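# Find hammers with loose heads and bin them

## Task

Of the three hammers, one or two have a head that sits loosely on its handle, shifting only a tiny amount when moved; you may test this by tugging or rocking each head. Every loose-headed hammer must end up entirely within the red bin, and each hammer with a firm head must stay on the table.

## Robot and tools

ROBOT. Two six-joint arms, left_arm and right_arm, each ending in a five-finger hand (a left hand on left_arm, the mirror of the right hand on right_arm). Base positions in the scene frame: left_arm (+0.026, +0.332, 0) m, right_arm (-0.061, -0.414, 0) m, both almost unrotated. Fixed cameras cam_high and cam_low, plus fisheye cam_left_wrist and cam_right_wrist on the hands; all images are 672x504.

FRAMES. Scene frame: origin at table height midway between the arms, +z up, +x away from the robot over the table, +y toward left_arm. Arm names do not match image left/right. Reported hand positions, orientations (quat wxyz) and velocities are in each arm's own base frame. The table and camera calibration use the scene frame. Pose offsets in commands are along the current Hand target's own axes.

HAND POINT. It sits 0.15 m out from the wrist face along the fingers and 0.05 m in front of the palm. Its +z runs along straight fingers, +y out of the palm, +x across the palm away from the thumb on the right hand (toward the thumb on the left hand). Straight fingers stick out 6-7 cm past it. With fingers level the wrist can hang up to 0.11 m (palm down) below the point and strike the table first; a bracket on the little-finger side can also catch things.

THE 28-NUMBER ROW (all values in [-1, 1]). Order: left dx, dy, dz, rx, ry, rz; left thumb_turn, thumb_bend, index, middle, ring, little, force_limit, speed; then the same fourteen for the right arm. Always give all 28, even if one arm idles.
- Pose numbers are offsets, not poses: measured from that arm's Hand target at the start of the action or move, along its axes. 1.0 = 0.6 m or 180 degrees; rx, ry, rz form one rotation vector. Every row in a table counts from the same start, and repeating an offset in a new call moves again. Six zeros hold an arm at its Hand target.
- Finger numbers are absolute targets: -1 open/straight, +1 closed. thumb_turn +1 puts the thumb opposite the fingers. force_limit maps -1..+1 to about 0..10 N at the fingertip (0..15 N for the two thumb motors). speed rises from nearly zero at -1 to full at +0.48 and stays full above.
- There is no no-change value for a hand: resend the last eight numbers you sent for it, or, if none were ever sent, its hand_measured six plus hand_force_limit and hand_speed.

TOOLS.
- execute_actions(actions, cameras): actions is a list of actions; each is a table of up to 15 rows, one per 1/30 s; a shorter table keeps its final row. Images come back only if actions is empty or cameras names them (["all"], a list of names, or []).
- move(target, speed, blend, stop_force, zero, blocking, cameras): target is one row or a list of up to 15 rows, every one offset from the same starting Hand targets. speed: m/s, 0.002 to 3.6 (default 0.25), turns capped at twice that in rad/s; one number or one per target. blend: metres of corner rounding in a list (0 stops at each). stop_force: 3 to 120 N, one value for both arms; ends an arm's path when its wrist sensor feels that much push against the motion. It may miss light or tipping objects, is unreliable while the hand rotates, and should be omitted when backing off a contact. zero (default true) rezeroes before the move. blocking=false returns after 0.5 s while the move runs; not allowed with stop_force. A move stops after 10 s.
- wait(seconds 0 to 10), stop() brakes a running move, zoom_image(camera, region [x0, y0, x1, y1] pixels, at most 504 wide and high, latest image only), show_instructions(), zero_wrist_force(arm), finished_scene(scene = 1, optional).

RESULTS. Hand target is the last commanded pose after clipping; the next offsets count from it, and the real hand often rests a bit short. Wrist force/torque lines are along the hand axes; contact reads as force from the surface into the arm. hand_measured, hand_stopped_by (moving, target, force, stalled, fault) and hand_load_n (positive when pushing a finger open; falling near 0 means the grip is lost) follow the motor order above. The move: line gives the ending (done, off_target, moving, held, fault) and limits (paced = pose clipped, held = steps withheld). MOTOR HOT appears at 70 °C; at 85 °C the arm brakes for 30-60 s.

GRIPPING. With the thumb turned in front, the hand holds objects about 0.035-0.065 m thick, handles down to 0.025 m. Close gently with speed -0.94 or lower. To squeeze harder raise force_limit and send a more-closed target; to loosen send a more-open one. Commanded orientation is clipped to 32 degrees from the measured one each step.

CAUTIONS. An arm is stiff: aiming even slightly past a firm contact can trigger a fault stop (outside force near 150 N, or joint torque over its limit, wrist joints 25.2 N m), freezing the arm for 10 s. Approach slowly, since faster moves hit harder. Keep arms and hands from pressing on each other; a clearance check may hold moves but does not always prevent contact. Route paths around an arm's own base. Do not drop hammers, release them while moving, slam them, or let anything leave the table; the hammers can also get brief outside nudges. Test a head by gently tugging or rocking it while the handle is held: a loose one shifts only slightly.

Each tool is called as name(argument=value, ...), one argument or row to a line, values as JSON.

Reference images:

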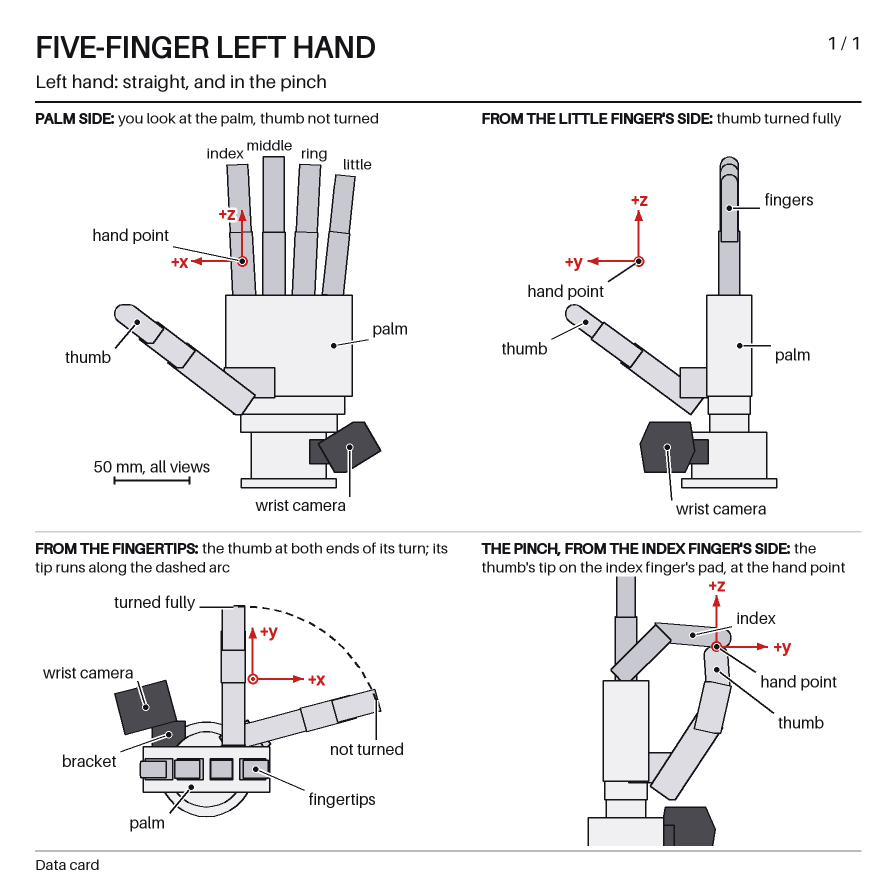

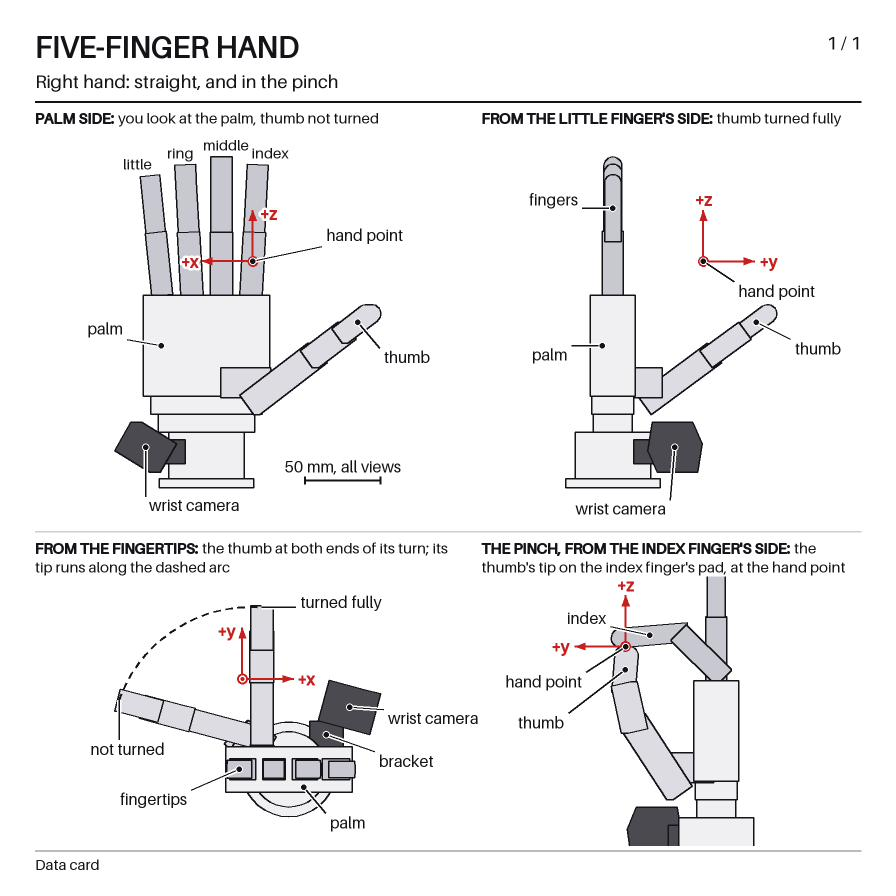

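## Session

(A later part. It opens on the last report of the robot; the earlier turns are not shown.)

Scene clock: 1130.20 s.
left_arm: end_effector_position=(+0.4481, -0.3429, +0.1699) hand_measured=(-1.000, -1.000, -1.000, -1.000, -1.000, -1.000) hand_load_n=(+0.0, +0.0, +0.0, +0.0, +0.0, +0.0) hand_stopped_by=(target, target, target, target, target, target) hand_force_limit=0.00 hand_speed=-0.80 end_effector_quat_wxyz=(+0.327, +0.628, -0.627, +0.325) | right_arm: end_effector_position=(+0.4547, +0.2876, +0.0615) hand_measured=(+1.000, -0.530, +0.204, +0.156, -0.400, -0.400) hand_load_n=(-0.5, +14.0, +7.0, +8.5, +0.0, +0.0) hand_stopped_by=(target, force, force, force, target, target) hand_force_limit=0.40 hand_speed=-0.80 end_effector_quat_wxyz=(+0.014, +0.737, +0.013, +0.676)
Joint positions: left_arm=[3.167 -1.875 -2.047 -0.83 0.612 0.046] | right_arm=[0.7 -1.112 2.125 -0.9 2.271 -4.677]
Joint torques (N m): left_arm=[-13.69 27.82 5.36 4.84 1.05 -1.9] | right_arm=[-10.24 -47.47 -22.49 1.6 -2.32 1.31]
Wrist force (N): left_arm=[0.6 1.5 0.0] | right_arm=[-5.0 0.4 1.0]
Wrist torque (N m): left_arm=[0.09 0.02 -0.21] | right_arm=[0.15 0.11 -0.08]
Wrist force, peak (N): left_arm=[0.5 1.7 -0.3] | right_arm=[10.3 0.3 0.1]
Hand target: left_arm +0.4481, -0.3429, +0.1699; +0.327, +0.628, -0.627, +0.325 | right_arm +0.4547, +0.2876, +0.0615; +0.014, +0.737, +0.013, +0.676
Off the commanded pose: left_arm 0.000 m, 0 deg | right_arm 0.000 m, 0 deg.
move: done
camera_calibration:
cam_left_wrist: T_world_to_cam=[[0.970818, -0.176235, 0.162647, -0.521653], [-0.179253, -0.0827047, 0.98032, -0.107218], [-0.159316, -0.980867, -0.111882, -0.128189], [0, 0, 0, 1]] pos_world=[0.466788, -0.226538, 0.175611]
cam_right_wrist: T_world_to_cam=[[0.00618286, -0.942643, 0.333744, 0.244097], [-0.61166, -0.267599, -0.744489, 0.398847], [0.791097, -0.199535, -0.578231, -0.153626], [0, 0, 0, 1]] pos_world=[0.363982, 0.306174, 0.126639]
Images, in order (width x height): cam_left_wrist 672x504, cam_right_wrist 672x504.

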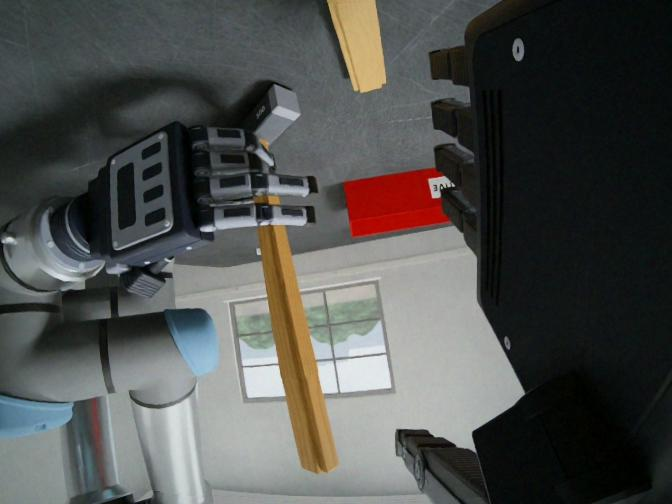

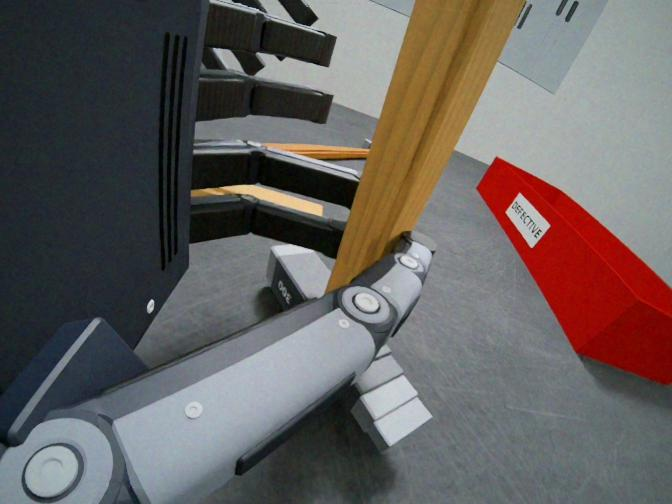

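move(
  target=[
    [0,0,0,0,0,0,-1,-1,-1,-1,-1,-1,0,-0.8,-0.005,0,0,0,0,0,1,-0.35,0.5,0.5,-0.4,-0.4,0.4,-0.8],
  ],
  speed=0.02,
)

move(
  target=[
    [0,0,0,0,0,0,-1,-1,-1,-1,-1,-1,0,-0.8,-0.0025,0,0,0,0,0,1,-0.35,0.5,0.5,-0.4,-0.4,0.4,-0.8],
  ],
  speed=0.02,
  cameras=["cam_left_wrist","cam_right_wrist"],
)

zoom_image(
  camera="cam_left_wrist",
  region=[200, 60, 350, 210],
)

zoom_image(
  camera="cam_right_wrist",
  region=[250, 220, 480, 470],
)

Scene clock: 1140.43 s.
left_arm: end_effector_position=(+0.4481, -0.3429, +0.1699) hand_measured=(-1.000, -1.000, -1.000, -1.000, -1.000, -1.000) hand_load_n=(+0.0, +0.0, +0.0, +0.0, +0.0, +0.0) hand_stopped_by=(target, target, target, target, target, target) hand_force_limit=0.00 hand_speed=-0.80 end_effector_quat_wxyz=(+0.327, +0.628, -0.627, +0.325) | right_arm: end_effector_position=(+0.4544, +0.2875, +0.0586) hand_measured=(+1.000, -0.530, +0.204, +0.156, -0.400, -0.400) hand_load_n=(-1.0, +14.0, +7.0, +8.5, +0.0, -0.5) hand_stopped_by=(target, force, force, force, target, target) hand_force_limit=0.40 hand_speed=-0.80 end_effector_quat_wxyz=(+0.014, +0.737, +0.013, +0.676)
Joint positions: left_arm=[3.167 -1.875 -2.047 -0.83 0.612 0.046] | right_arm=[0.701 -1.105 2.127 -0.908 2.271 -4.677]
Joint torques (N m): left_arm=[-13.25 28.79 5.2 4.76 1.03 -1.88] | right_arm=[7.63 -23.86 -4.45 -4.02 1.88 1.21]
Wrist force (N): left_arm=[0.3 1.4 0.0] | right_arm=[-5.1 0.4 1.2]
Wrist torque (N m): left_arm=[0.08 0.06 -0.22] | right_arm=[0.13 0.12 -0.08]
Wrist force, peak (N): left_arm=[0.2 1.8 -0.3] | right_arm=[-5.5 -0.1 1.3]
Hand target: left_arm +0.4481, -0.3429, +0.1699; +0.327, +0.628, -0.627, +0.325 | right_arm +0.4544, +0.2875, +0.0585; +0.014, +0.737, +0.013, +0.676
Off the commanded pose: left_arm 0.000 m, 0 deg | right_arm 0.000 m, 0 deg.
move: done

Scene clock: 1141.13 s.
left_arm: end_effector_position=(+0.4481, -0.3429, +0.1699) hand_measured=(-1.000, -1.000, -1.000, -1.000, -1.000, -1.000) hand_load_n=(+0.0, +0.0, +0.0, +0.0, +0.0, +0.0) hand_stopped_by=(target, target, target, target, target, target) hand_force_limit=0.00 hand_speed=-0.80 end_effector_quat_wxyz=(+0.327, +0.628, -0.627, +0.325) | right_arm: end_effector_position=(+0.4543, +0.2875, +0.0571) hand_measured=(+1.000, -0.530, +0.204, +0.156, -0.400, -0.400) hand_load_n=(-1.0, +14.0, +7.0, +8.5, +0.0, +0.0) hand_stopped_by=(target, force, force, force, target, target) hand_force_limit=0.40 hand_speed=-0.80 end_effector_quat_wxyz=(+0.014, +0.737, +0.013, +0.676)
Joint positions: left_arm=[3.167 -1.875 -2.047 -0.83 0.612 0.046] | right_arm=[0.701 -1.102 2.128 -0.912 2.271 -4.677]
Joint torques (N m): left_arm=[-13.9 29.06 5.23 4.85 0.93 -1.86] | right_arm=[6.54 -22.53 -2.69 -3.87 2.63 1.3]
Wrist force (N): left_arm=[0.3 1.5 -0.2] | right_arm=[-5.1 0.5 1.0]
Wrist torque (N m): left_arm=[0.10 0.05 -0.22] | right_arm=[0.17 0.12 -0.08]
Wrist force, peak (N): left_arm=[0.6 1.7 -0.3] | right_arm=[-5.3 0.4 1.2]
Hand target: left_arm +0.4481, -0.3429, +0.1699; +0.327, +0.628, -0.627, +0.325 | right_arm +0.4543, +0.2875, +0.0570; +0.014, +0.737, +0.013, +0.676
Off the commanded pose: left_arm 0.000 m, 0 deg | right_arm 0.000 m, 0 deg.
move: done
camera_calibration:
cam_left_wrist: T_world_to_cam=[[0.970818, -0.176235, 0.162647, -0.521653], [-0.179253, -0.0827047, 0.98032, -0.107218], [-0.159316, -0.980867, -0.111882, -0.128189], [0, 0, 0, 1]] pos_world=[0.466788, -0.226538, 0.175611]
cam_right_wrist: T_world_to_cam=[[0.0061841, -0.942644, 0.333744, 0.245413], [-0.611708, -0.267587, -0.744453, 0.395208], [0.79106, -0.19955, -0.578277, -0.155928], [0, 0, 0, 1]] pos_world=[0.363582, 0.305974, 0.122139]
Images, in order (width x height): cam_left_wrist 672x504, cam_right_wrist 672x504.

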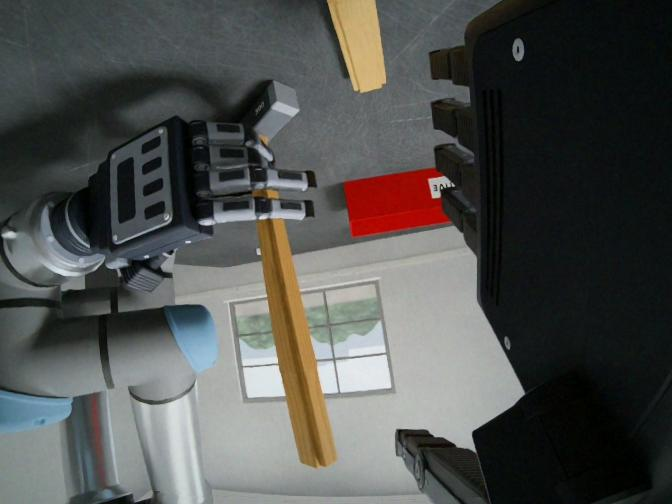

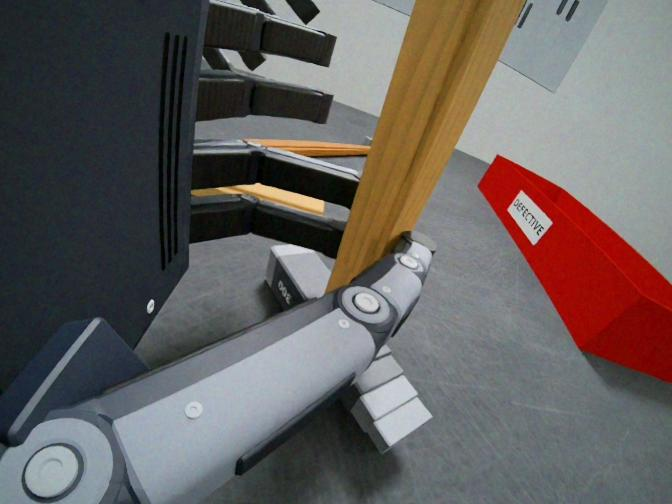

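Scaled by 3.360 from the camera's 672x504 image, which has a finer 960x720 frame.

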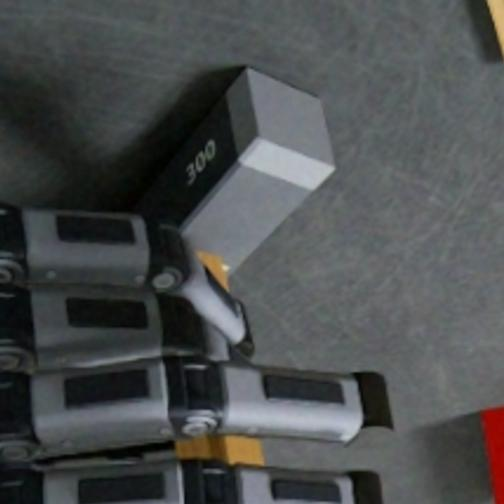

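Scaled by 2.016 from the camera's 672x504 image, which has a finer 960x720 frame.

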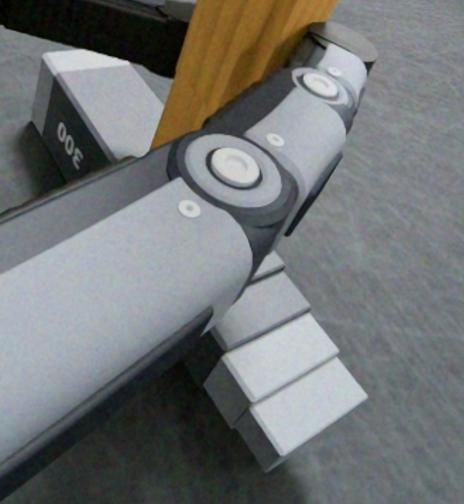

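move(
  target=[
    [0,0,0,0,0,0,-1,-1,-1,-1,-1,-1,0,-0.8,-0.015,0,0,0,0,0,1,-0.35,0.5,0.5,-0.4,-0.4,0.4,-0.8],
  ],
  speed=0.01,
  stop_force=9,
)

move(
  target=[
    [0,0,0,0,0,0,-1,-1,-1,-1,-1,-1,0,-0.8,-0.0025,0,0,0,0,0,1,-0.35,0.5,0.5,-0.4,-0.4,0.4,-0.8],
  ],
  speed=0.01,
  cameras=["cam_left_wrist","cam_right_wrist"],
)

zoom_image(
  camera="cam_left_wrist",
  region=[200, 60, 350, 210],
)

zoom_image(
  camera="cam_right_wrist",
  region=[250, 220, 480, 470],
)

Scene clock: 1152.20 s.
left_arm: end_effector_position=(+0.4481, -0.3429, +0.1699) hand_measured=(-1.000, -1.000, -1.000, -1.000, -1.000, -1.000) hand_load_n=(+0.0, +0.0, +0.0, +0.0, +0.0, +0.0) hand_stopped_by=(target, target, target, target, target, target) hand_force_limit=0.00 hand_speed=-0.80 end_effector_quat_wxyz=(+0.327, +0.628, -0.627, +0.325) | right_arm: end_effector_position=(+0.4540, +0.2873, +0.0536) hand_measured=(+1.000, -0.532, +0.204, +0.156, -0.400, -0.400) hand_load_n=(+1.0, +17.0, +13.5, +1.5, +0.0, +0.0) hand_stopped_by=(target, force, force, force, target, target) hand_force_limit=0.40 hand_speed=-0.80 end_effector_quat_wxyz=(+0.014, +0.737, +0.013, +0.676)
Joint positions: left_arm=[3.167 -1.875 -2.047 -0.83 0.612 0.046] | right_arm=[0.701 -1.094 2.129 -0.922 2.272 -4.677]
Joint torques (N m): left_arm=[-13.58 30.44 5.2 4.82 0.96 -1.9] | right_arm=[1.3 -44.48 -20.18 1.92 -1.06 0.94]
Wrist force (N): left_arm=[0.5 1.5 -0.4] | right_arm=[0.6 1.2 0.4]
Wrist torque (N m): left_arm=[0.11 0.04 -0.22] | right_arm=[0.11 0.31 0.02]
Wrist force, peak (N): left_arm=[0.5 1.7 -0.3] | right_arm=[6.0 3.2 -0.9]
Hand target: left_arm +0.4481, -0.3429, +0.1699; +0.327, +0.628, -0.627, +0.325 | right_arm +0.4540, +0.2873, +0.0536; +0.014, +0.737, +0.013, +0.676 (not the last commanded pose)
Off the commanded pose: left_arm 0.000 m, 0 deg | right_arm 0.006 m, 0 deg.
move: contact (right_arm)

Scene clock: 1152.90 s.
left_arm: end_effector_position=(+0.4481, -0.3429, +0.1699) hand_measured=(-1.000, -1.000, -1.000, -1.000, -1.000, -1.000) hand_load_n=(+0.0, +0.0, -0.5, +0.0, +0.0, +0.0) hand_stopped_by=(target, target, target, target, target, target) hand_force_limit=0.00 hand_speed=-0.80 end_effector_quat_wxyz=(+0.327, +0.628, -0.627, +0.325) | right_arm: end_effector_position=(+0.4539, +0.2873, +0.0521) hand_measured=(+1.000, -0.532, +0.204, +0.156, -0.400, -0.400) hand_load_n=(-4.5, +17.5, +13.5, +0.5, +0.0, +0.0) hand_stopped_by=(target, force, force, force, target, target) hand_force_limit=0.40 hand_speed=-0.80 end_effector_quat_wxyz=(+0.014, +0.737, +0.013, +0.676)
Joint positions: left_arm=[3.167 -1.875 -2.047 -0.83 0.612 0.046] | right_arm=[0.701 -1.091 2.13 -0.926 2.272 -4.677]
Joint torques (N m): left_arm=[-13.25 30.57 5.61 4.82 0.94 -1.89] | right_arm=[9.01 -15.7 0.68 -1.8 0.82 1.6]
Wrist force (N): left_arm=[0.3 1.4 -0.1] | right_arm=[10.1 3.5 -0.5]
Wrist torque (N m): left_arm=[0.08 0.06 -0.22] | right_arm=[0.09 0.32 -0.10]
Wrist force, peak (N): left_arm=[0.4 1.6 -0.2] | right_arm=[10.7 3.5 -0.6]
Hand target: left_arm +0.4481, -0.3429, +0.1699; +0.327, +0.628, -0.627, +0.325 | right_arm +0.4538, +0.2873, +0.0521; +0.014, +0.737, +0.013, +0.676
Off the commanded pose: left_arm 0.000 m, 0 deg | right_arm 0.000 m, 0 deg.
move: done
camera_calibration:
cam_left_wrist: T_world_to_cam=[[0.970818, -0.176235, 0.162647, -0.521653], [-0.179253, -0.0827047, 0.98032, -0.107218], [-0.159316, -0.980867, -0.111882, -0.128189], [0, 0, 0, 1]] pos_world=[0.466788, -0.226538, 0.175611]
cam_right_wrist: T_world_to_cam=[[0.00619989, -0.942688, 0.333619, 0.246884], [-0.611639, -0.267515, -0.744535, 0.391225], [0.791112, -0.199439, -0.578244, -0.158542], [0, 0, 0, 1]] pos_world=[0.363182, 0.305774, 0.11724]
Images, in order (width x height): cam_left_wrist 672x504, cam_right_wrist 672x504.

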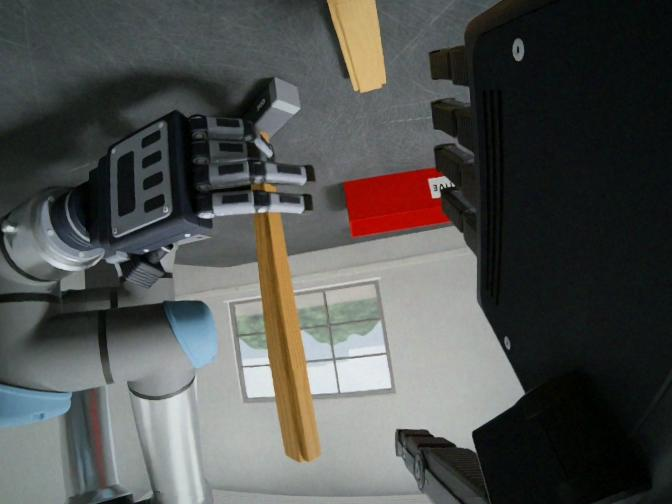

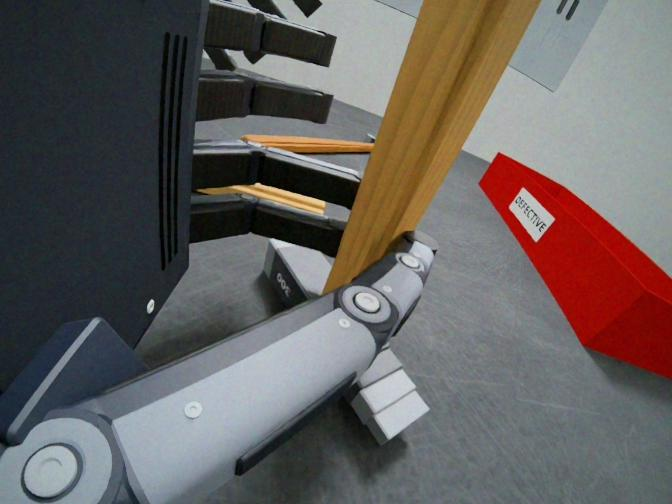

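Scaled by 3.360 from the camera's 672x504 image, which has a finer 960x720 frame.

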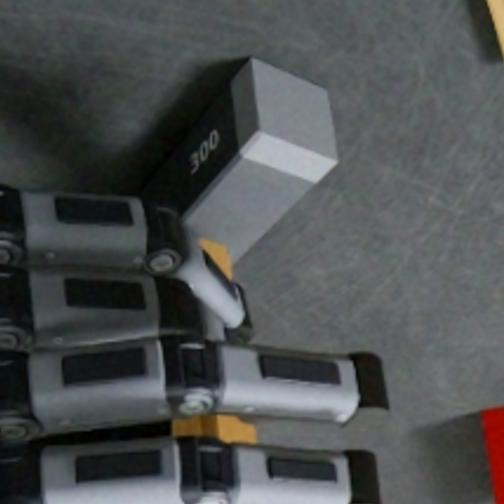

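Scaled by 2.016 from the camera's 672x504 image, which has a finer 960x720 frame.

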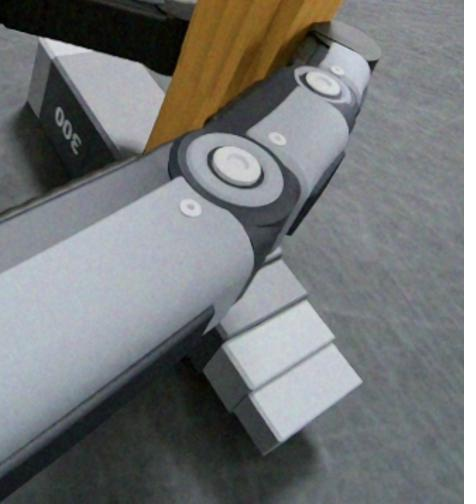

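move(
  target=[
    [0,0,0,0,0,0,-1,-1,-1,-1,-1,-1,0,-0.8,0.0022,0,0,0,0,0,1,-0.35,0.5,0.5,-0.4,-0.4,0.4,-0.8],
  ],
  speed=0.01,
)

execute_actions(
  actions=[
    [[0,0,0,0,0,0,-1,-1,-1,-1,-1,-1,0,-0.8,0,0,0,0,0,0,1,-0.65,-0.1,-0.1,-0.4,-0.4,0.4,-0.9]],
    [[0,0,0,0,0,0,-1,-1,-1,-1,-1,-1,0,-0.8,0,0,0,0,0,0,1,-0.65,-0.1,-0.1,-0.4,-0.4,0.4,-0.9]],
    [[0,0,0,0,0,0,-1,-1,-1,-1,-1,-1,0,-0.8,0,0,0,0,0,0,1,-0.65,-0.1,-0.1,-0.4,-0.4,0.4,-0.9]],
  ],
  cameras=["cam_left_wrist","cam_right_wrist"],
)

Scene clock: 1247.77 s.
left_arm: end_effector_position=(+0.4481, -0.3429, +0.1699) hand_measured=(-1.000, -1.000, -1.000, -1.000, -1.000, -1.000) hand_load_n=(+0.0, +0.0, +0.0, +0.0, +0.0, +0.0) hand_stopped_by=(target, target, target, target, target, target) hand_force_limit=0.00 hand_speed=-0.80 end_effector_quat_wxyz=(+0.327, +0.628, -0.627, +0.325) | right_arm: end_effector_position=(+0.4539, +0.2873, +0.0534) hand_measured=(+1.000, -0.532, +0.204, +0.156, -0.400, -0.400) hand_load_n=(-2.5, +15.5, +14.0, +2.5, +0.0, +0.0) hand_stopped_by=(target, force, force, force, target, target) hand_force_limit=0.40 hand_speed=-0.80 end_effector_quat_wxyz=(+0.014, +0.737, +0.013, +0.676)
Joint positions: left_arm=[3.167 -1.875 -2.047 -0.83 0.612 0.046] | right_arm=[0.701 -1.093 2.13 -0.922 2.272 -4.677]
Joint torques (N m): left_arm=[-13.44 31.52 5.74 4.65 0.87 -1.84] | right_arm=[-5.02 -45.72 -20.1 1.5 -1.33 0.97]
Wrist force (N): left_arm=[0.6 1.2 -0.1] | right_arm=[-3.0 0.1 1.2]
Wrist torque (N m): left_arm=[0.05 0.02 -0.21] | right_arm=[0.14 0.27 -0.03]
Wrist force, peak (N): left_arm=[0.1 1.8 -0.3] | right_arm=[11.0 3.7 -0.4]
Hand target: left_arm +0.4481, -0.3429, +0.1699; +0.327, +0.628, -0.627, +0.325 | right_arm +0.4540, +0.2873, +0.0534; +0.014, +0.737, +0.013, +0.676
Off the commanded pose: left_arm 0.000 m, 0 deg | right_arm 0.000 m, 0 deg.
move: done

Scene clock: 1249.47 s.
left_arm: end_effector_position=(+0.4481, -0.3429, +0.1699) hand_measured=(-1.000, -1.000, -1.000, -1.000, -1.000, -1.000) hand_load_n=(-0.5, +0.0, +0.0, +0.0, +0.0, +0.0) hand_stopped_by=(target, target, target, target, target, target) hand_force_limit=0.00 hand_speed=-0.80 end_effector_quat_wxyz=(+0.327, +0.628, -0.627, +0.325) | right_arm: end_effector_position=(+0.4540, +0.2873, +0.0534) hand_measured=(+1.000, -0.650, -0.100, -0.100, -0.400, -0.400) hand_load_n=(+0.0, +0.0, +0.5, +0.0, +0.0, +0.0) hand_stopped_by=(target, target, target, target, target, target) hand_force_limit=0.40 hand_speed=-0.90 end_effector_quat_wxyz=(+0.014, +0.737, +0.013, +0.676)
Joint positions: left_arm=[3.167 -1.875 -2.047 -0.83 0.612 0.046] | right_arm=[0.701 -1.093 2.13 -0.922 2.272 -4.677]
Joint torques (N m): left_arm=[-13.09 32.43 5.12 4.62 0.86 -1.75] | right_arm=[-8.44 -43.46 -17.87 -0.62 -2.1 -1.71]
Wrist force (N): left_arm=[0.5 1.4 -0.3] | right_arm=[-1.3 0.4 0.5]
Wrist torque (N m): left_arm=[0.08 0.03 -0.21] | right_arm=[0.14 0.20 -0.16]
Wrist force, peak (N): left_arm=[0.5 1.7 -0.2] | right_arm=[-3.3 0.2 1.3]
Hand target: left_arm +0.4481, -0.3429, +0.1699; +0.327, +0.628, -0.627, +0.325 | right_arm +0.4540, +0.2873, +0.0534; +0.014, +0.737, +0.013, +0.676
Off the commanded pose: left_arm 0.000 m, 0 deg | right_arm 0.000 m, 0 deg.
camera_calibration:
cam_left_wrist: T_world_to_cam=[[0.970818, -0.176235, 0.162647, -0.521653], [-0.179253, -0.0827047, 0.98032, -0.107218], [-0.159316, -0.980867, -0.111882, -0.128189], [0, 0, 0, 1]] pos_world=[0.466788, -0.226538, 0.175611]
cam_right_wrist: T_world_to_cam=[[0.00612643, -0.942669, 0.333673, 0.246559], [-0.611709, -0.267498, -0.744484, 0.392294], [0.791059, -0.19955, -0.578278, -0.157792], [0, 0, 0, 1]] pos_world=[0.363282, 0.305874, 0.118539]
Images, in order (width x height): cam_left_wrist 672x504, cam_right_wrist 672x504.

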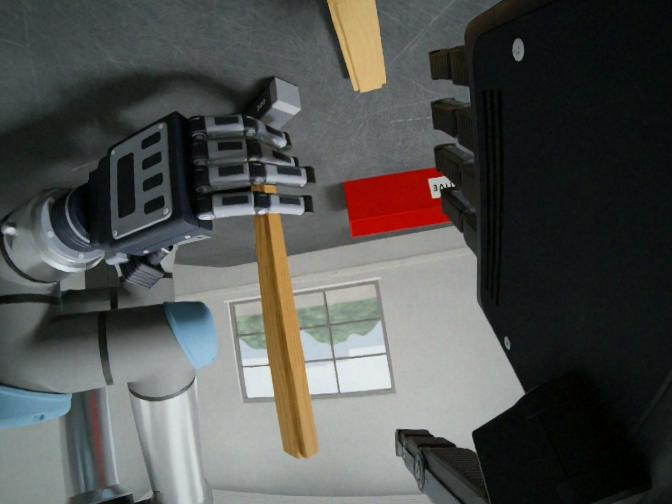

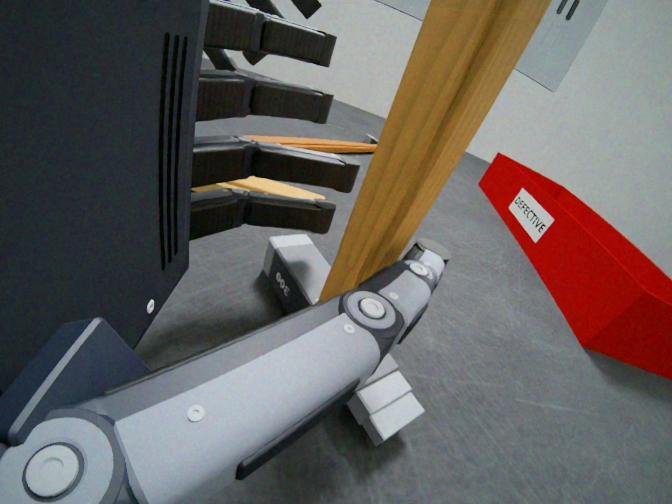

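move(
  target=[
    [0,0,0,0,0,0,-1,-1,-1,-1,-1,-1,0,-0.8,0.01,0,0,0,0.0241,0.0139,1,-0.65,-0.1,-0.1,-0.4,-0.4,0.4,-0.9],
    [0,0,0,0,0,0,-1,-1,-1,-1,-1,-1,0,-0.8,0.01,0.045,0.013,0,0.0241,0.0139,1,-0.65,-0.1,-0.1,-0.4,-0.4,0.4,-0.9],
  ],
  speed=0.03,
  cameras=["cam_left_wrist","cam_right_wrist"],
)

Scene clock: 1264.73 s.
left_arm: end_effector_position=(+0.4481, -0.3429, +0.1699) hand_measured=(-1.000, -1.000, -1.000, -1.000, -1.000, -1.000) hand_load_n=(+0.0, +0.0, -0.5, +0.0, +0.0, +0.0) hand_stopped_by=(target, target, target, target, target, target) hand_force_limit=0.00 hand_speed=-0.80 end_effector_quat_wxyz=(+0.327, +0.628, -0.627, +0.325) | right_arm: end_effector_position=(+0.4622, +0.2606, +0.0597) hand_measured=(+1.000, -0.650, -0.100, -0.100, -0.400, -0.400) hand_load_n=(+0.5, +0.0, +0.0, -0.5, +0.0, +0.0) hand_stopped_by=(target, target, target, target, target, target) hand_force_limit=0.40 hand_speed=-0.90 end_effector_quat_wxyz=(-0.001, +0.711, -0.003, +0.703)
Joint positions: left_arm=[3.167 -1.875 -2.047 -0.83 0.612 0.046] | right_arm=[0.633 -1.115 2.222 -1.093 2.205 -4.699]
Joint torques (N m): left_arm=[-13.29 35.44 5.49 4.48 0.65 -1.72] | right_arm=[-9.45 -43.03 -1.7 -3.78 -2.72 -2.56]
Wrist force (N): left_arm=[0.4 1.4 0.0] | right_arm=[-1.4 0.2 0.8]
Wrist torque (N m): left_arm=[0.07 0.06 -0.23] | right_arm=[0.09 0.21 0.01]
Wrist force, peak (N): left_arm=[0.3 1.8 -0.2] | right_arm=[-1.7 0.4 0.6]
Hand target: left_arm +0.4481, -0.3429, +0.1699; +0.327, +0.628, -0.627, +0.325 | right_arm +0.4623, +0.2605, +0.0597; -0.001, +0.711, -0.003, +0.703
Off the commanded pose: left_arm 0.000 m, 0 deg | right_arm 0.000 m, 0 deg.
move: done
camera_calibration:
cam_left_wrist: T_world_to_cam=[[0.970818, -0.176235, 0.162647, -0.521653], [-0.179253, -0.0827047, 0.98032, -0.107218], [-0.159316, -0.980867, -0.111882, -0.128189], [0, 0, 0, 1]] pos_world=[0.466788, -0.226538, 0.175611]
cam_right_wrist: T_world_to_cam=[[-0.0184047, -0.956266, 0.29192, 0.236543], [-0.553366, -0.233432, -0.79956, 0.362358], [0.832735, -0.176254, -0.524868, -0.19452], [0, 0, 0, 1]] pos_world=[0.366854, 0.276499, 0.118578]
Images, in order (width x height): cam_left_wrist 672x504, cam_right_wrist 672x504.

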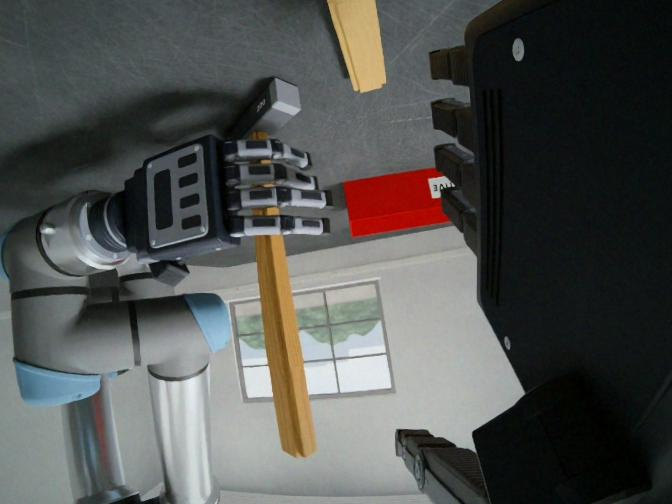

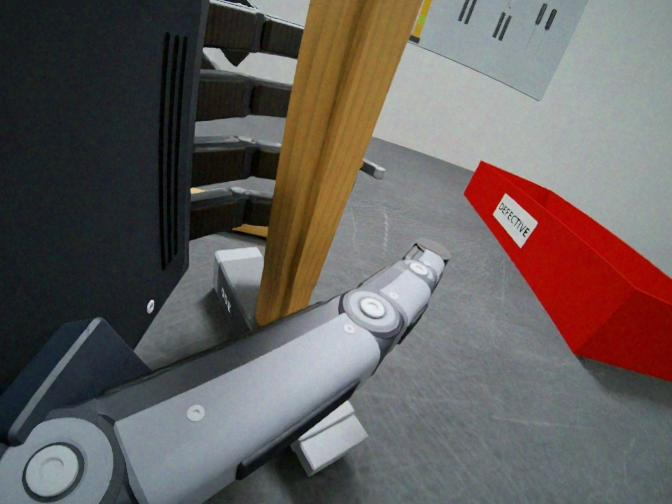

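execute_actions(
  actions=[
    [[0,0,0,0,0,0,-1,-1,-1,-1,-1,-1,0,-0.8,0,0,0,0,0,0,1,0.6,0.95,0.95,0.95,0.95,-0.5,-0.8]],
    [[0,0,0,0,0,0,-1,-1,-1,-1,-1,-1,0,-0.8,0,0,0,0,0,0,1,0.6,0.95,0.95,0.95,0.95,-0.5,-0.8]],
    [[0,0,0,0,0,0,-1,-1,-1,-1,-1,-1,0,-0.8,0,0,0,0,0,0,1,0.6,0.95,0.95,0.95,0.95,-0.5,-0.8]],
  ],
  cameras=["cam_left_wrist","cam_right_wrist"],
)

Scene clock: 1277.47 s.
left_arm: end_effector_position=(+0.4481, -0.3429, +0.1699) hand_measured=(-1.000, -1.000, -1.000, -1.000, -1.000, -1.000) hand_load_n=(+0.0, +0.0, +0.0, +0.0, +0.0, +0.0) hand_stopped_by=(target, target, target, target, target, target) hand_force_limit=0.00 hand_speed=-0.80 end_effector_quat_wxyz=(+0.327, +0.628, -0.627, +0.325) | right_arm: end_effector_position=(+0.4623, +0.2605, +0.0597) hand_measured=(+1.000, -0.396, +0.950, +0.378, +0.950, +0.950) hand_load_n=(+0.5, +5.5, +0.5, +8.0, -0.5, +0.5) hand_stopped_by=(target, force, target, force, target, target) hand_force_limit=-0.50 hand_speed=-0.80 end_effector_quat_wxyz=(-0.001, +0.711, -0.003, +0.703)
Joint positions: left_arm=[3.167 -1.875 -2.047 -0.83 0.612 0.046] | right_arm=[0.632 -1.115 2.222 -1.093 2.205 -4.699]
Joint torques (N m): left_arm=[-12.44 35.55 5.09 4.36 0.63 -1.54] | right_arm=[-0.73 -38.4 -10.88 -2.04 1.78 -0.57]
Wrist force (N): left_arm=[0.3 1.5 -0.1] | right_arm=[-1.7 0.9 0.1]
Wrist torque (N m): left_arm=[0.10 0.07 -0.23] | right_arm=[0.17 0.32 0.01]
Wrist force, peak (N): left_arm=[0.7 1.6 -0.2] | right_arm=[-3.6 0.9 -2.6]
Hand target: left_arm +0.4481, -0.3429, +0.1699; +0.327, +0.628, -0.627, +0.325 | right_arm +0.4623, +0.2605, +0.0597; -0.001, +0.711, -0.003, +0.703
Off the commanded pose: left_arm 0.000 m, 0 deg | right_arm 0.000 m, 0 deg.
camera_calibration:
cam_left_wrist: T_world_to_cam=[[0.970818, -0.176235, 0.162647, -0.521653], [-0.179253, -0.0827047, 0.98032, -0.107218], [-0.159316, -0.980867, -0.111882, -0.128189], [0, 0, 0, 1]] pos_world=[0.466788, -0.226538, 0.175611]
cam_right_wrist: T_world_to_cam=[[-0.0184047, -0.956266, 0.29192, 0.236543], [-0.553366, -0.233432, -0.79956, 0.362358], [0.832735, -0.176254, -0.524868, -0.19452], [0, 0, 0, 1]] pos_world=[0.366854, 0.276499, 0.118578]
Images, in order (width x height): cam_left_wrist 672x504, cam_right_wrist 672x504.

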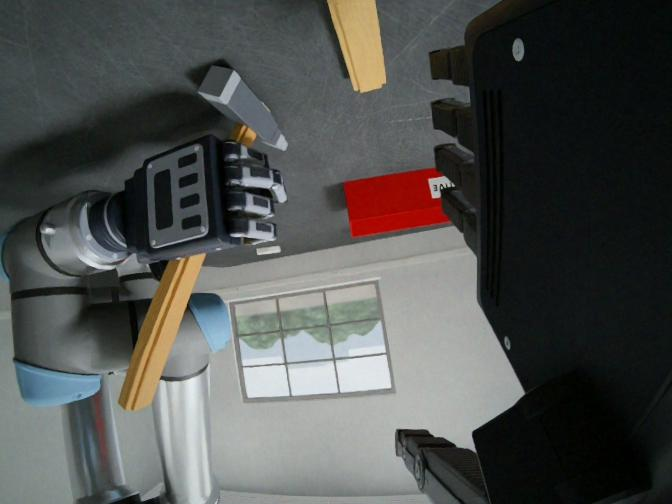

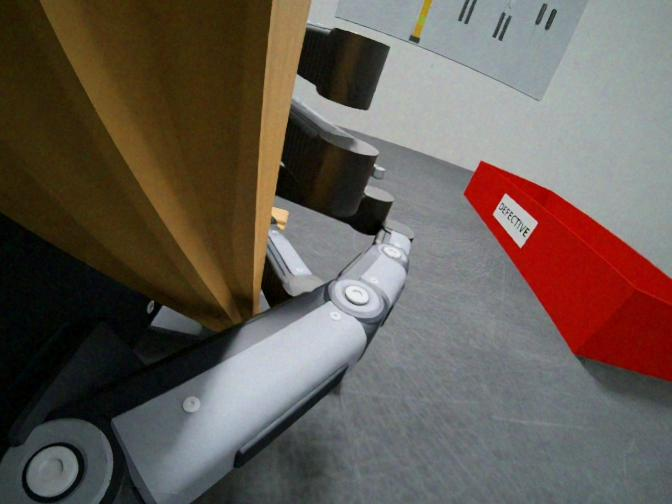

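execute_actions(
  actions=[],
)

Scene clock: 1307.60 s.
left_arm: end_effector_position=(+0.4481, -0.3429, +0.1699) hand_measured=(-1.000, -1.000, -1.000, -1.000, -1.000, -1.000) hand_load_n=(+0.0, +0.0, +0.0, +0.0, +0.0, +0.0) hand_stopped_by=(target, target, target, target, target, target) hand_force_limit=0.00 hand_speed=-0.80 end_effector_quat_wxyz=(+0.327, +0.628, -0.627, +0.325) | right_arm: end_effector_position=(+0.4623, +0.2605, +0.0597) hand_measured=(+1.000, -0.396, +0.950, +0.378, +0.950, +0.950) hand_load_n=(+0.5, +5.0, +0.5, +8.0, +0.0, +0.0) hand_stopped_by=(target, force, target, force, target, target) hand_force_limit=-0.50 hand_speed=-0.80 end_effector_quat_wxyz=(-0.001, +0.711, -0.003, +0.703)
Joint positions: left_arm=[3.167 -1.875 -2.047 -0.83 0.612 0.046] | right_arm=[0.632 -1.115 2.222 -1.093 2.205 -4.699]
Joint velocities: within noise
Joint torques (N m): left_arm=[-12.86 35.58 4.83 4.32 0.56 -1.59] | right_arm=[6.31 -29.62 -19.69 0.09 1.98 1.16]
Motor temperatures (°C): left_arm=[28 30 27 36 33 33] | right_arm=[27 31 27 35 35 31]
Wrist force (N): left_arm=[0.5 1.3 -0.4] | right_arm=[-1.8 0.8 0.4]
Wrist torque (N m): left_arm=[0.08 0.02 -0.21] | right_arm=[0.13 0.33 -0.01]
Wrist force, peak (N): left_arm=[0.6 1.6 -0.2] | right_arm=[-2.0 0.8 0.3]
Hand target: left_arm +0.4481, -0.3429, +0.1699; +0.327, +0.628, -0.627, +0.325 | right_arm +0.4623, +0.2605, +0.0597; -0.001, +0.711, -0.003, +0.703
Off the commanded pose: left_arm 0.000 m, 0 deg | right_arm 0.000 m, 0 deg.
camera_calibration:
cam_left_wrist: T_world_to_cam=[[0.970818, -0.176235, 0.162647, -0.521653], [-0.179253, -0.0827047, 0.98032, -0.107218], [-0.159316, -0.980867, -0.111882, -0.128189], [0, 0, 0, 1]] pos_world=[0.466788, -0.226538, 0.175611]
cam_right_wrist: T_world_to_cam=[[-0.018325, -0.956282, 0.29187, 0.236524], [-0.553346, -0.233436, -0.799572, 0.362354], [0.83275, -0.176157, -0.524878, -0.194551], [0, 0, 0, 1]] pos_world=[0.366853, 0.276499, 0.118578]

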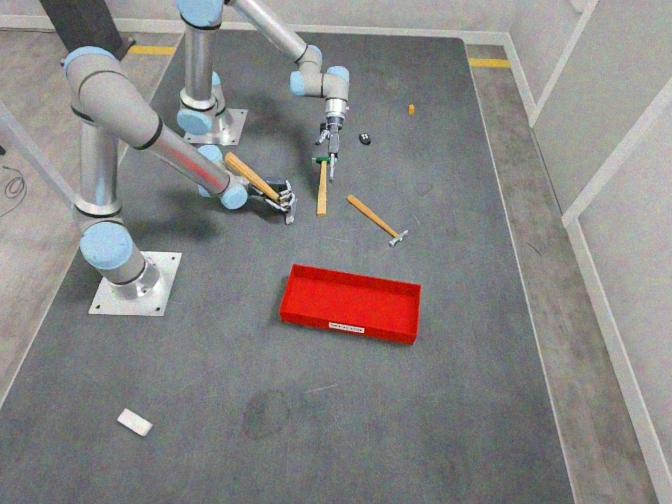

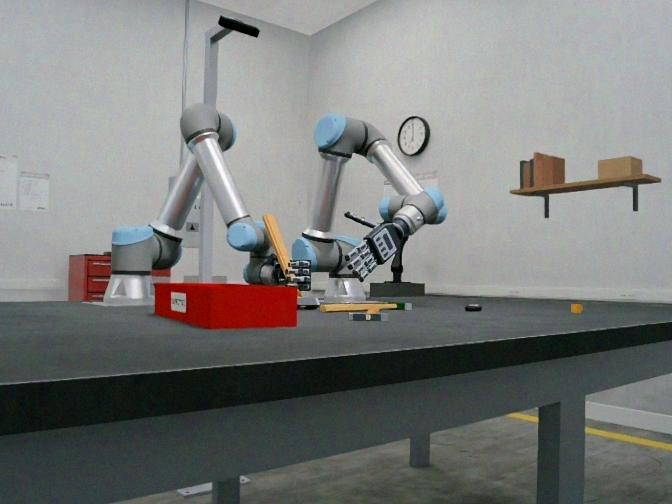

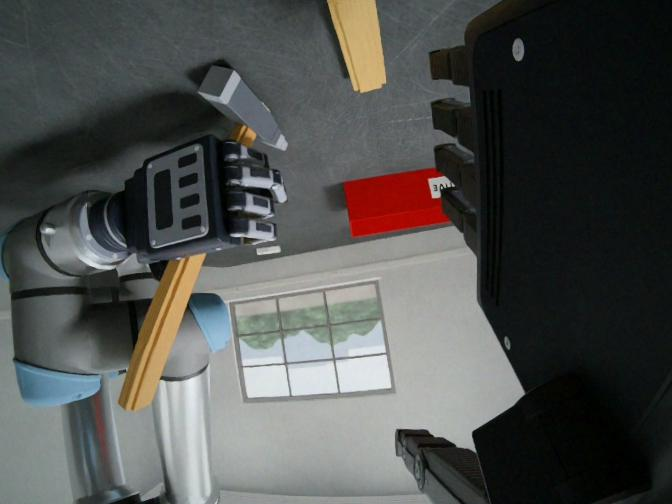

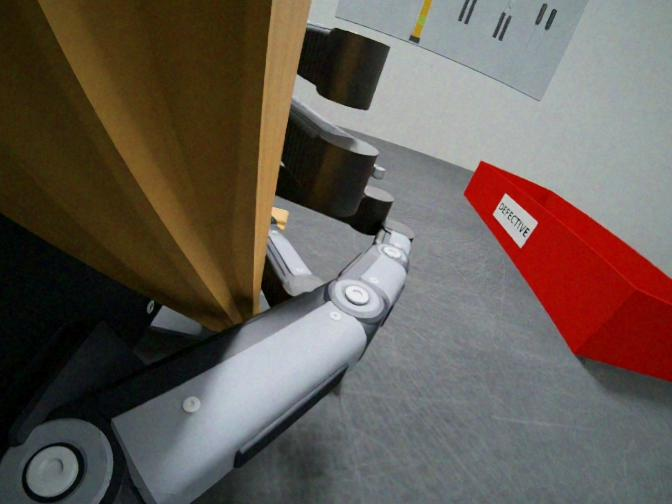

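move(
  target=[
    [0,0,0,0,0,0,-1,-1,-1,-1,-1,-1,0,-0.8, 0.06,0,0,0,0,0,1,0.6,0.95,0.95,0.95,0.95,-0.5,-0.8],
    [0,0,0,0,0,0,-1,-1,-1,-1,-1,-1,0,-0.8, 0.06,0,0,0,-0.17,0,1,0.6,0.95,0.95,0.95,0.95,-0.5,-0.8],
  ],
  speed=0.08,
  cameras=["cam_left_wrist","cam_right_wrist"],
)

Scene clock: 1378.40 s.
left_arm: end_effector_position=(+0.4481, -0.3429, +0.1699) hand_measured=(-1.000, -1.000, -1.000, -1.000, -1.000, -1.000) hand_load_n=(+0.0, +0.0, +0.0, +0.0, +0.0, +0.0) hand_stopped_by=(target, target, target, target, target, target) hand_force_limit=0.00 hand_speed=-0.80 end_effector_quat_wxyz=(+0.327, +0.628, -0.627, +0.325) | right_arm: end_effector_position=(+0.4627, +0.2603, +0.0957) hand_measured=(+1.000, -0.396, +0.950, +0.378, +0.950, +0.950) hand_load_n=(+0.5, +5.5, +2.0, +8.0, +0.0, +0.0) hand_stopped_by=(target, force, target, force, target, target) hand_force_limit=-0.50 hand_speed=-0.80 end_effector_quat_wxyz=(-0.002, +0.871, -0.002, +0.491)
Joint positions: left_arm=[3.167 -1.875 -2.047 -0.83 0.612 0.046] | right_arm=[0.553 -1.247 1.881 -0.014 2.035 -4.397]
Joint torques (N m): left_arm=[-12.56 35.24 5.48 4.18 0.47 -1.54] | right_arm=[-10.03 -21.95 -25.43 3.12 -2.06 1.75]
Wrist force (N): left_arm=[0.5 1.2 -0.4] | right_arm=[-2.2 0.8 2.6]
Wrist torque (N m): left_arm=[0.07 0.02 -0.21] | right_arm=[0.05 0.20 -0.20]
Wrist force, peak (N): left_arm=[0.6 1.7 -0.1] | right_arm=[-2.6 0.9 3.0]
Hand target: left_arm +0.4481, -0.3429, +0.1699; +0.327, +0.628, -0.627, +0.325 | right_arm +0.4627, +0.2604, +0.0957; -0.002, +0.871, -0.002, +0.491
Off the commanded pose: left_arm 0.000 m, 0 deg | right_arm 0.000 m, 0 deg.
move: done
camera_calibration:
cam_left_wrist: T_world_to_cam=[[0.970818, -0.176235, 0.162647, -0.521653], [-0.179253, -0.0827047, 0.98032, -0.107218], [-0.159316, -0.980867, -0.111882, -0.128189], [0, 0, 0, 1]] pos_world=[0.466788, -0.226538, 0.175611]
cam_right_wrist: T_world_to_cam=[[0.135005, -0.956395, 0.259002, 0.158081], [-0.882694, -0.234839, -0.407066, 0.506417], [0.450139, -0.173664, -0.875908, 0.0339016], [0, 0, 0, 1]] pos_world=[0.410409, 0.276001, 0.194896]
Images, in order (width x height): cam_left_wrist 672x504, cam_right_wrist 672x504.

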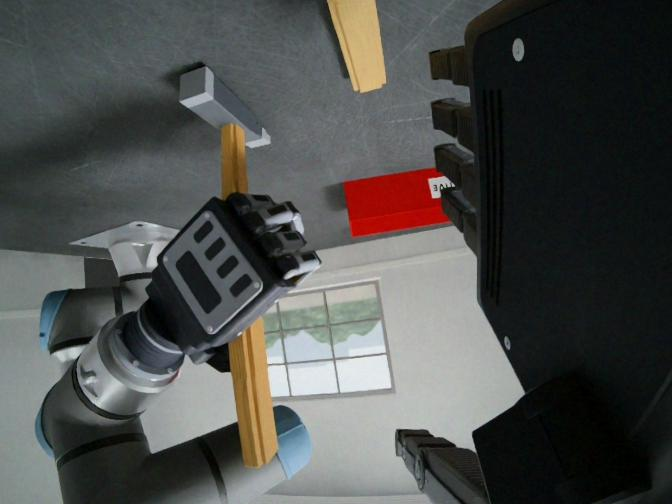

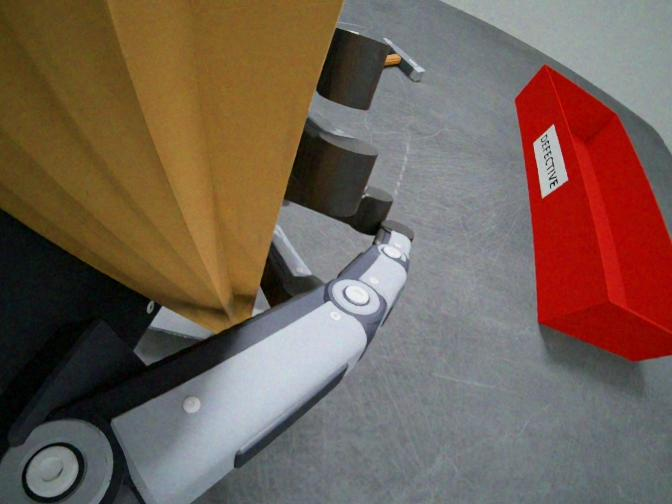

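move(
  target=[0,0,0,0,0,0,-1,-1,-1,-1,-1,-1,0,-0.8, 0,0,-0.06,0.1476,-0.1307,0.4826,1,0.6,0.95,0.95,0.95,0.95,-0.5,-0.8],
  speed=0.15,
  cameras=["all"],
)

Scene clock: 1421.87 s.
left_arm: end_effector_position=(+0.4481, -0.3429, +0.1699) hand_measured=(-1.000, -1.000, -1.000, -1.000, -1.000, -1.000) hand_load_n=(+0.0, +0.0, +0.0, +0.0, +0.0, +0.0) hand_stopped_by=(target, target, target, target, target, target) hand_force_limit=0.00 hand_speed=-0.80 end_effector_quat_wxyz=(+0.327, +0.628, -0.627, +0.325) | right_arm: end_effector_position=(+0.4319, +0.2603, +0.1144) hand_measured=(+1.000, -0.396, +0.950, +0.378, +0.950, +0.950) hand_load_n=(+1.0, +5.5, +7.5, +7.5, +0.0, +0.0) hand_stopped_by=(target, force, target, force, target, target) hand_force_limit=-0.50 hand_speed=-0.80 end_effector_quat_wxyz=(-0.514, +0.683, -0.489, +0.175)
Joint positions: left_arm=[3.167 -1.875 -2.047 -0.83 0.612 0.046] | right_arm=[-0.114 -1.527 2.186 -0.112 0.913 -3.205]
Joint torques (N m): left_arm=[-11.78 35.71 5.1 3.98 0.37 -1.49] | right_arm=[-9.86 -33.64 -9.18 -1.89 -3.54 1.98]
Wrist force (N): left_arm=[0.3 1.4 0.0] | right_arm=[1.6 6.1 4.4]
Wrist torque (N m): left_arm=[0.06 0.06 -0.23] | right_arm=[0.28 -0.28 -0.04]
Wrist force, peak (N): left_arm=[0.4 1.8 -0.3] | right_arm=[1.3 6.5 4.5]
Hand target: left_arm +0.4481, -0.3429, +0.1699; +0.327, +0.628, -0.627, +0.325 | right_arm +0.4319, +0.2603, +0.1144; -0.514, +0.683, -0.489, +0.175
Off the commanded pose: left_arm 0.000 m, 0 deg | right_arm 0.000 m, 0 deg.
move: done
camera_calibration:
cam_left_wrist: T_world_to_cam=[[0.970818, -0.176235, 0.162647, -0.521653], [-0.179253, -0.0827047, 0.98032, -0.107218], [-0.159316, -0.980867, -0.111882, -0.128189], [0, 0, 0, 1]] pos_world=[0.466788, -0.226538, 0.175611]
cam_right_wrist: T_world_to_cam=[[-0.344317, -0.257021, -0.902988, 0.315216], [-0.890462, 0.394201, 0.227338, 0.25396], [0.297528, 0.882353, -0.364597, -0.203347], [0, 0, 0, 1]] pos_world=[0.395177, 0.16033, 0.152762]

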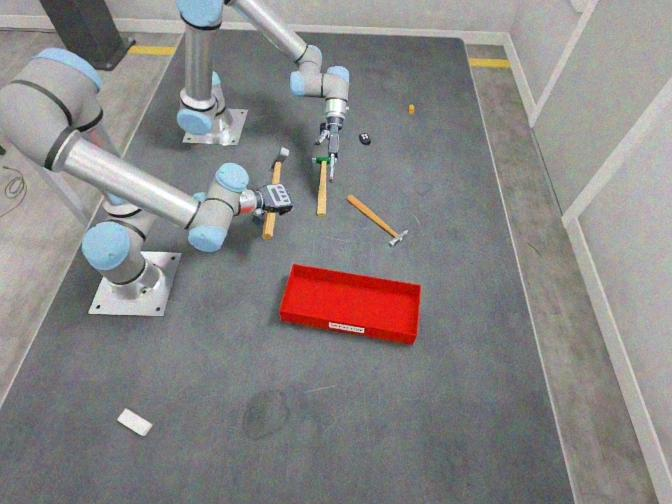

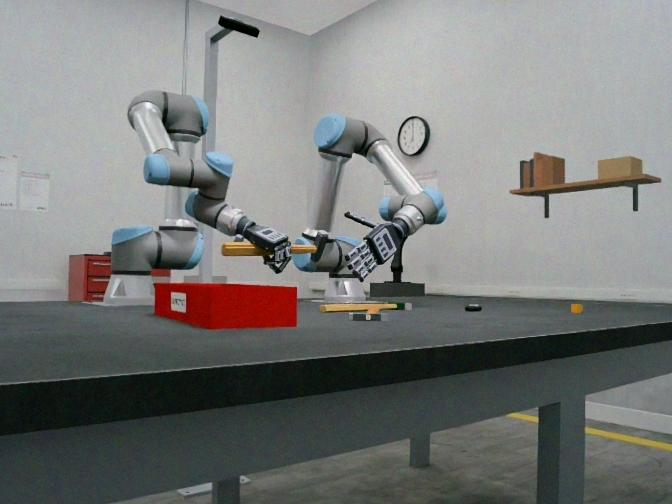

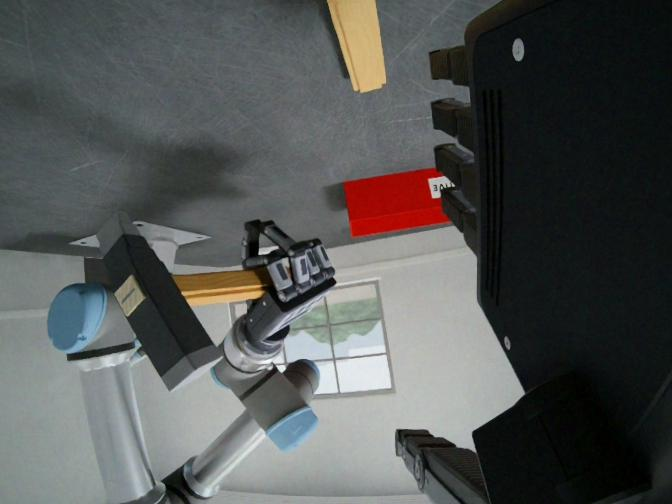

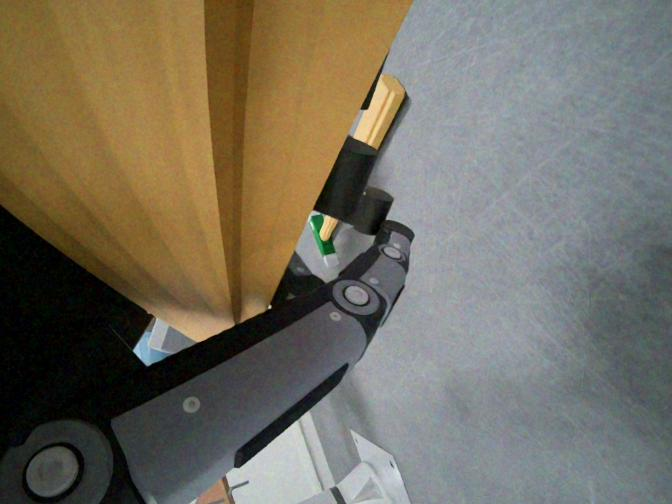

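zoom_image(
  camera="cam_low",
  region=[200, 190, 420, 330],
)

zoom_image(
  camera="cam_high",
  region=[220, 120, 440, 270],
)

Scaled by 2.291.

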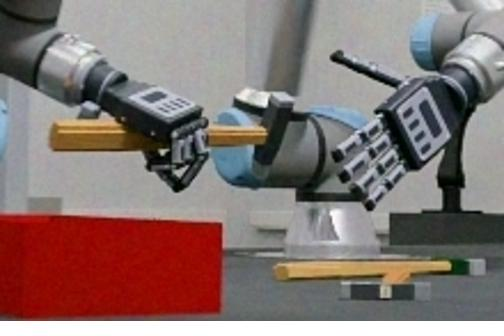

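Scaled by 2.291.

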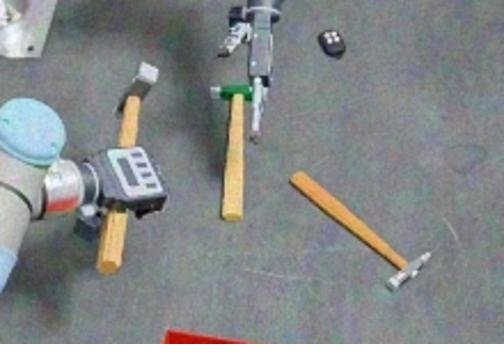

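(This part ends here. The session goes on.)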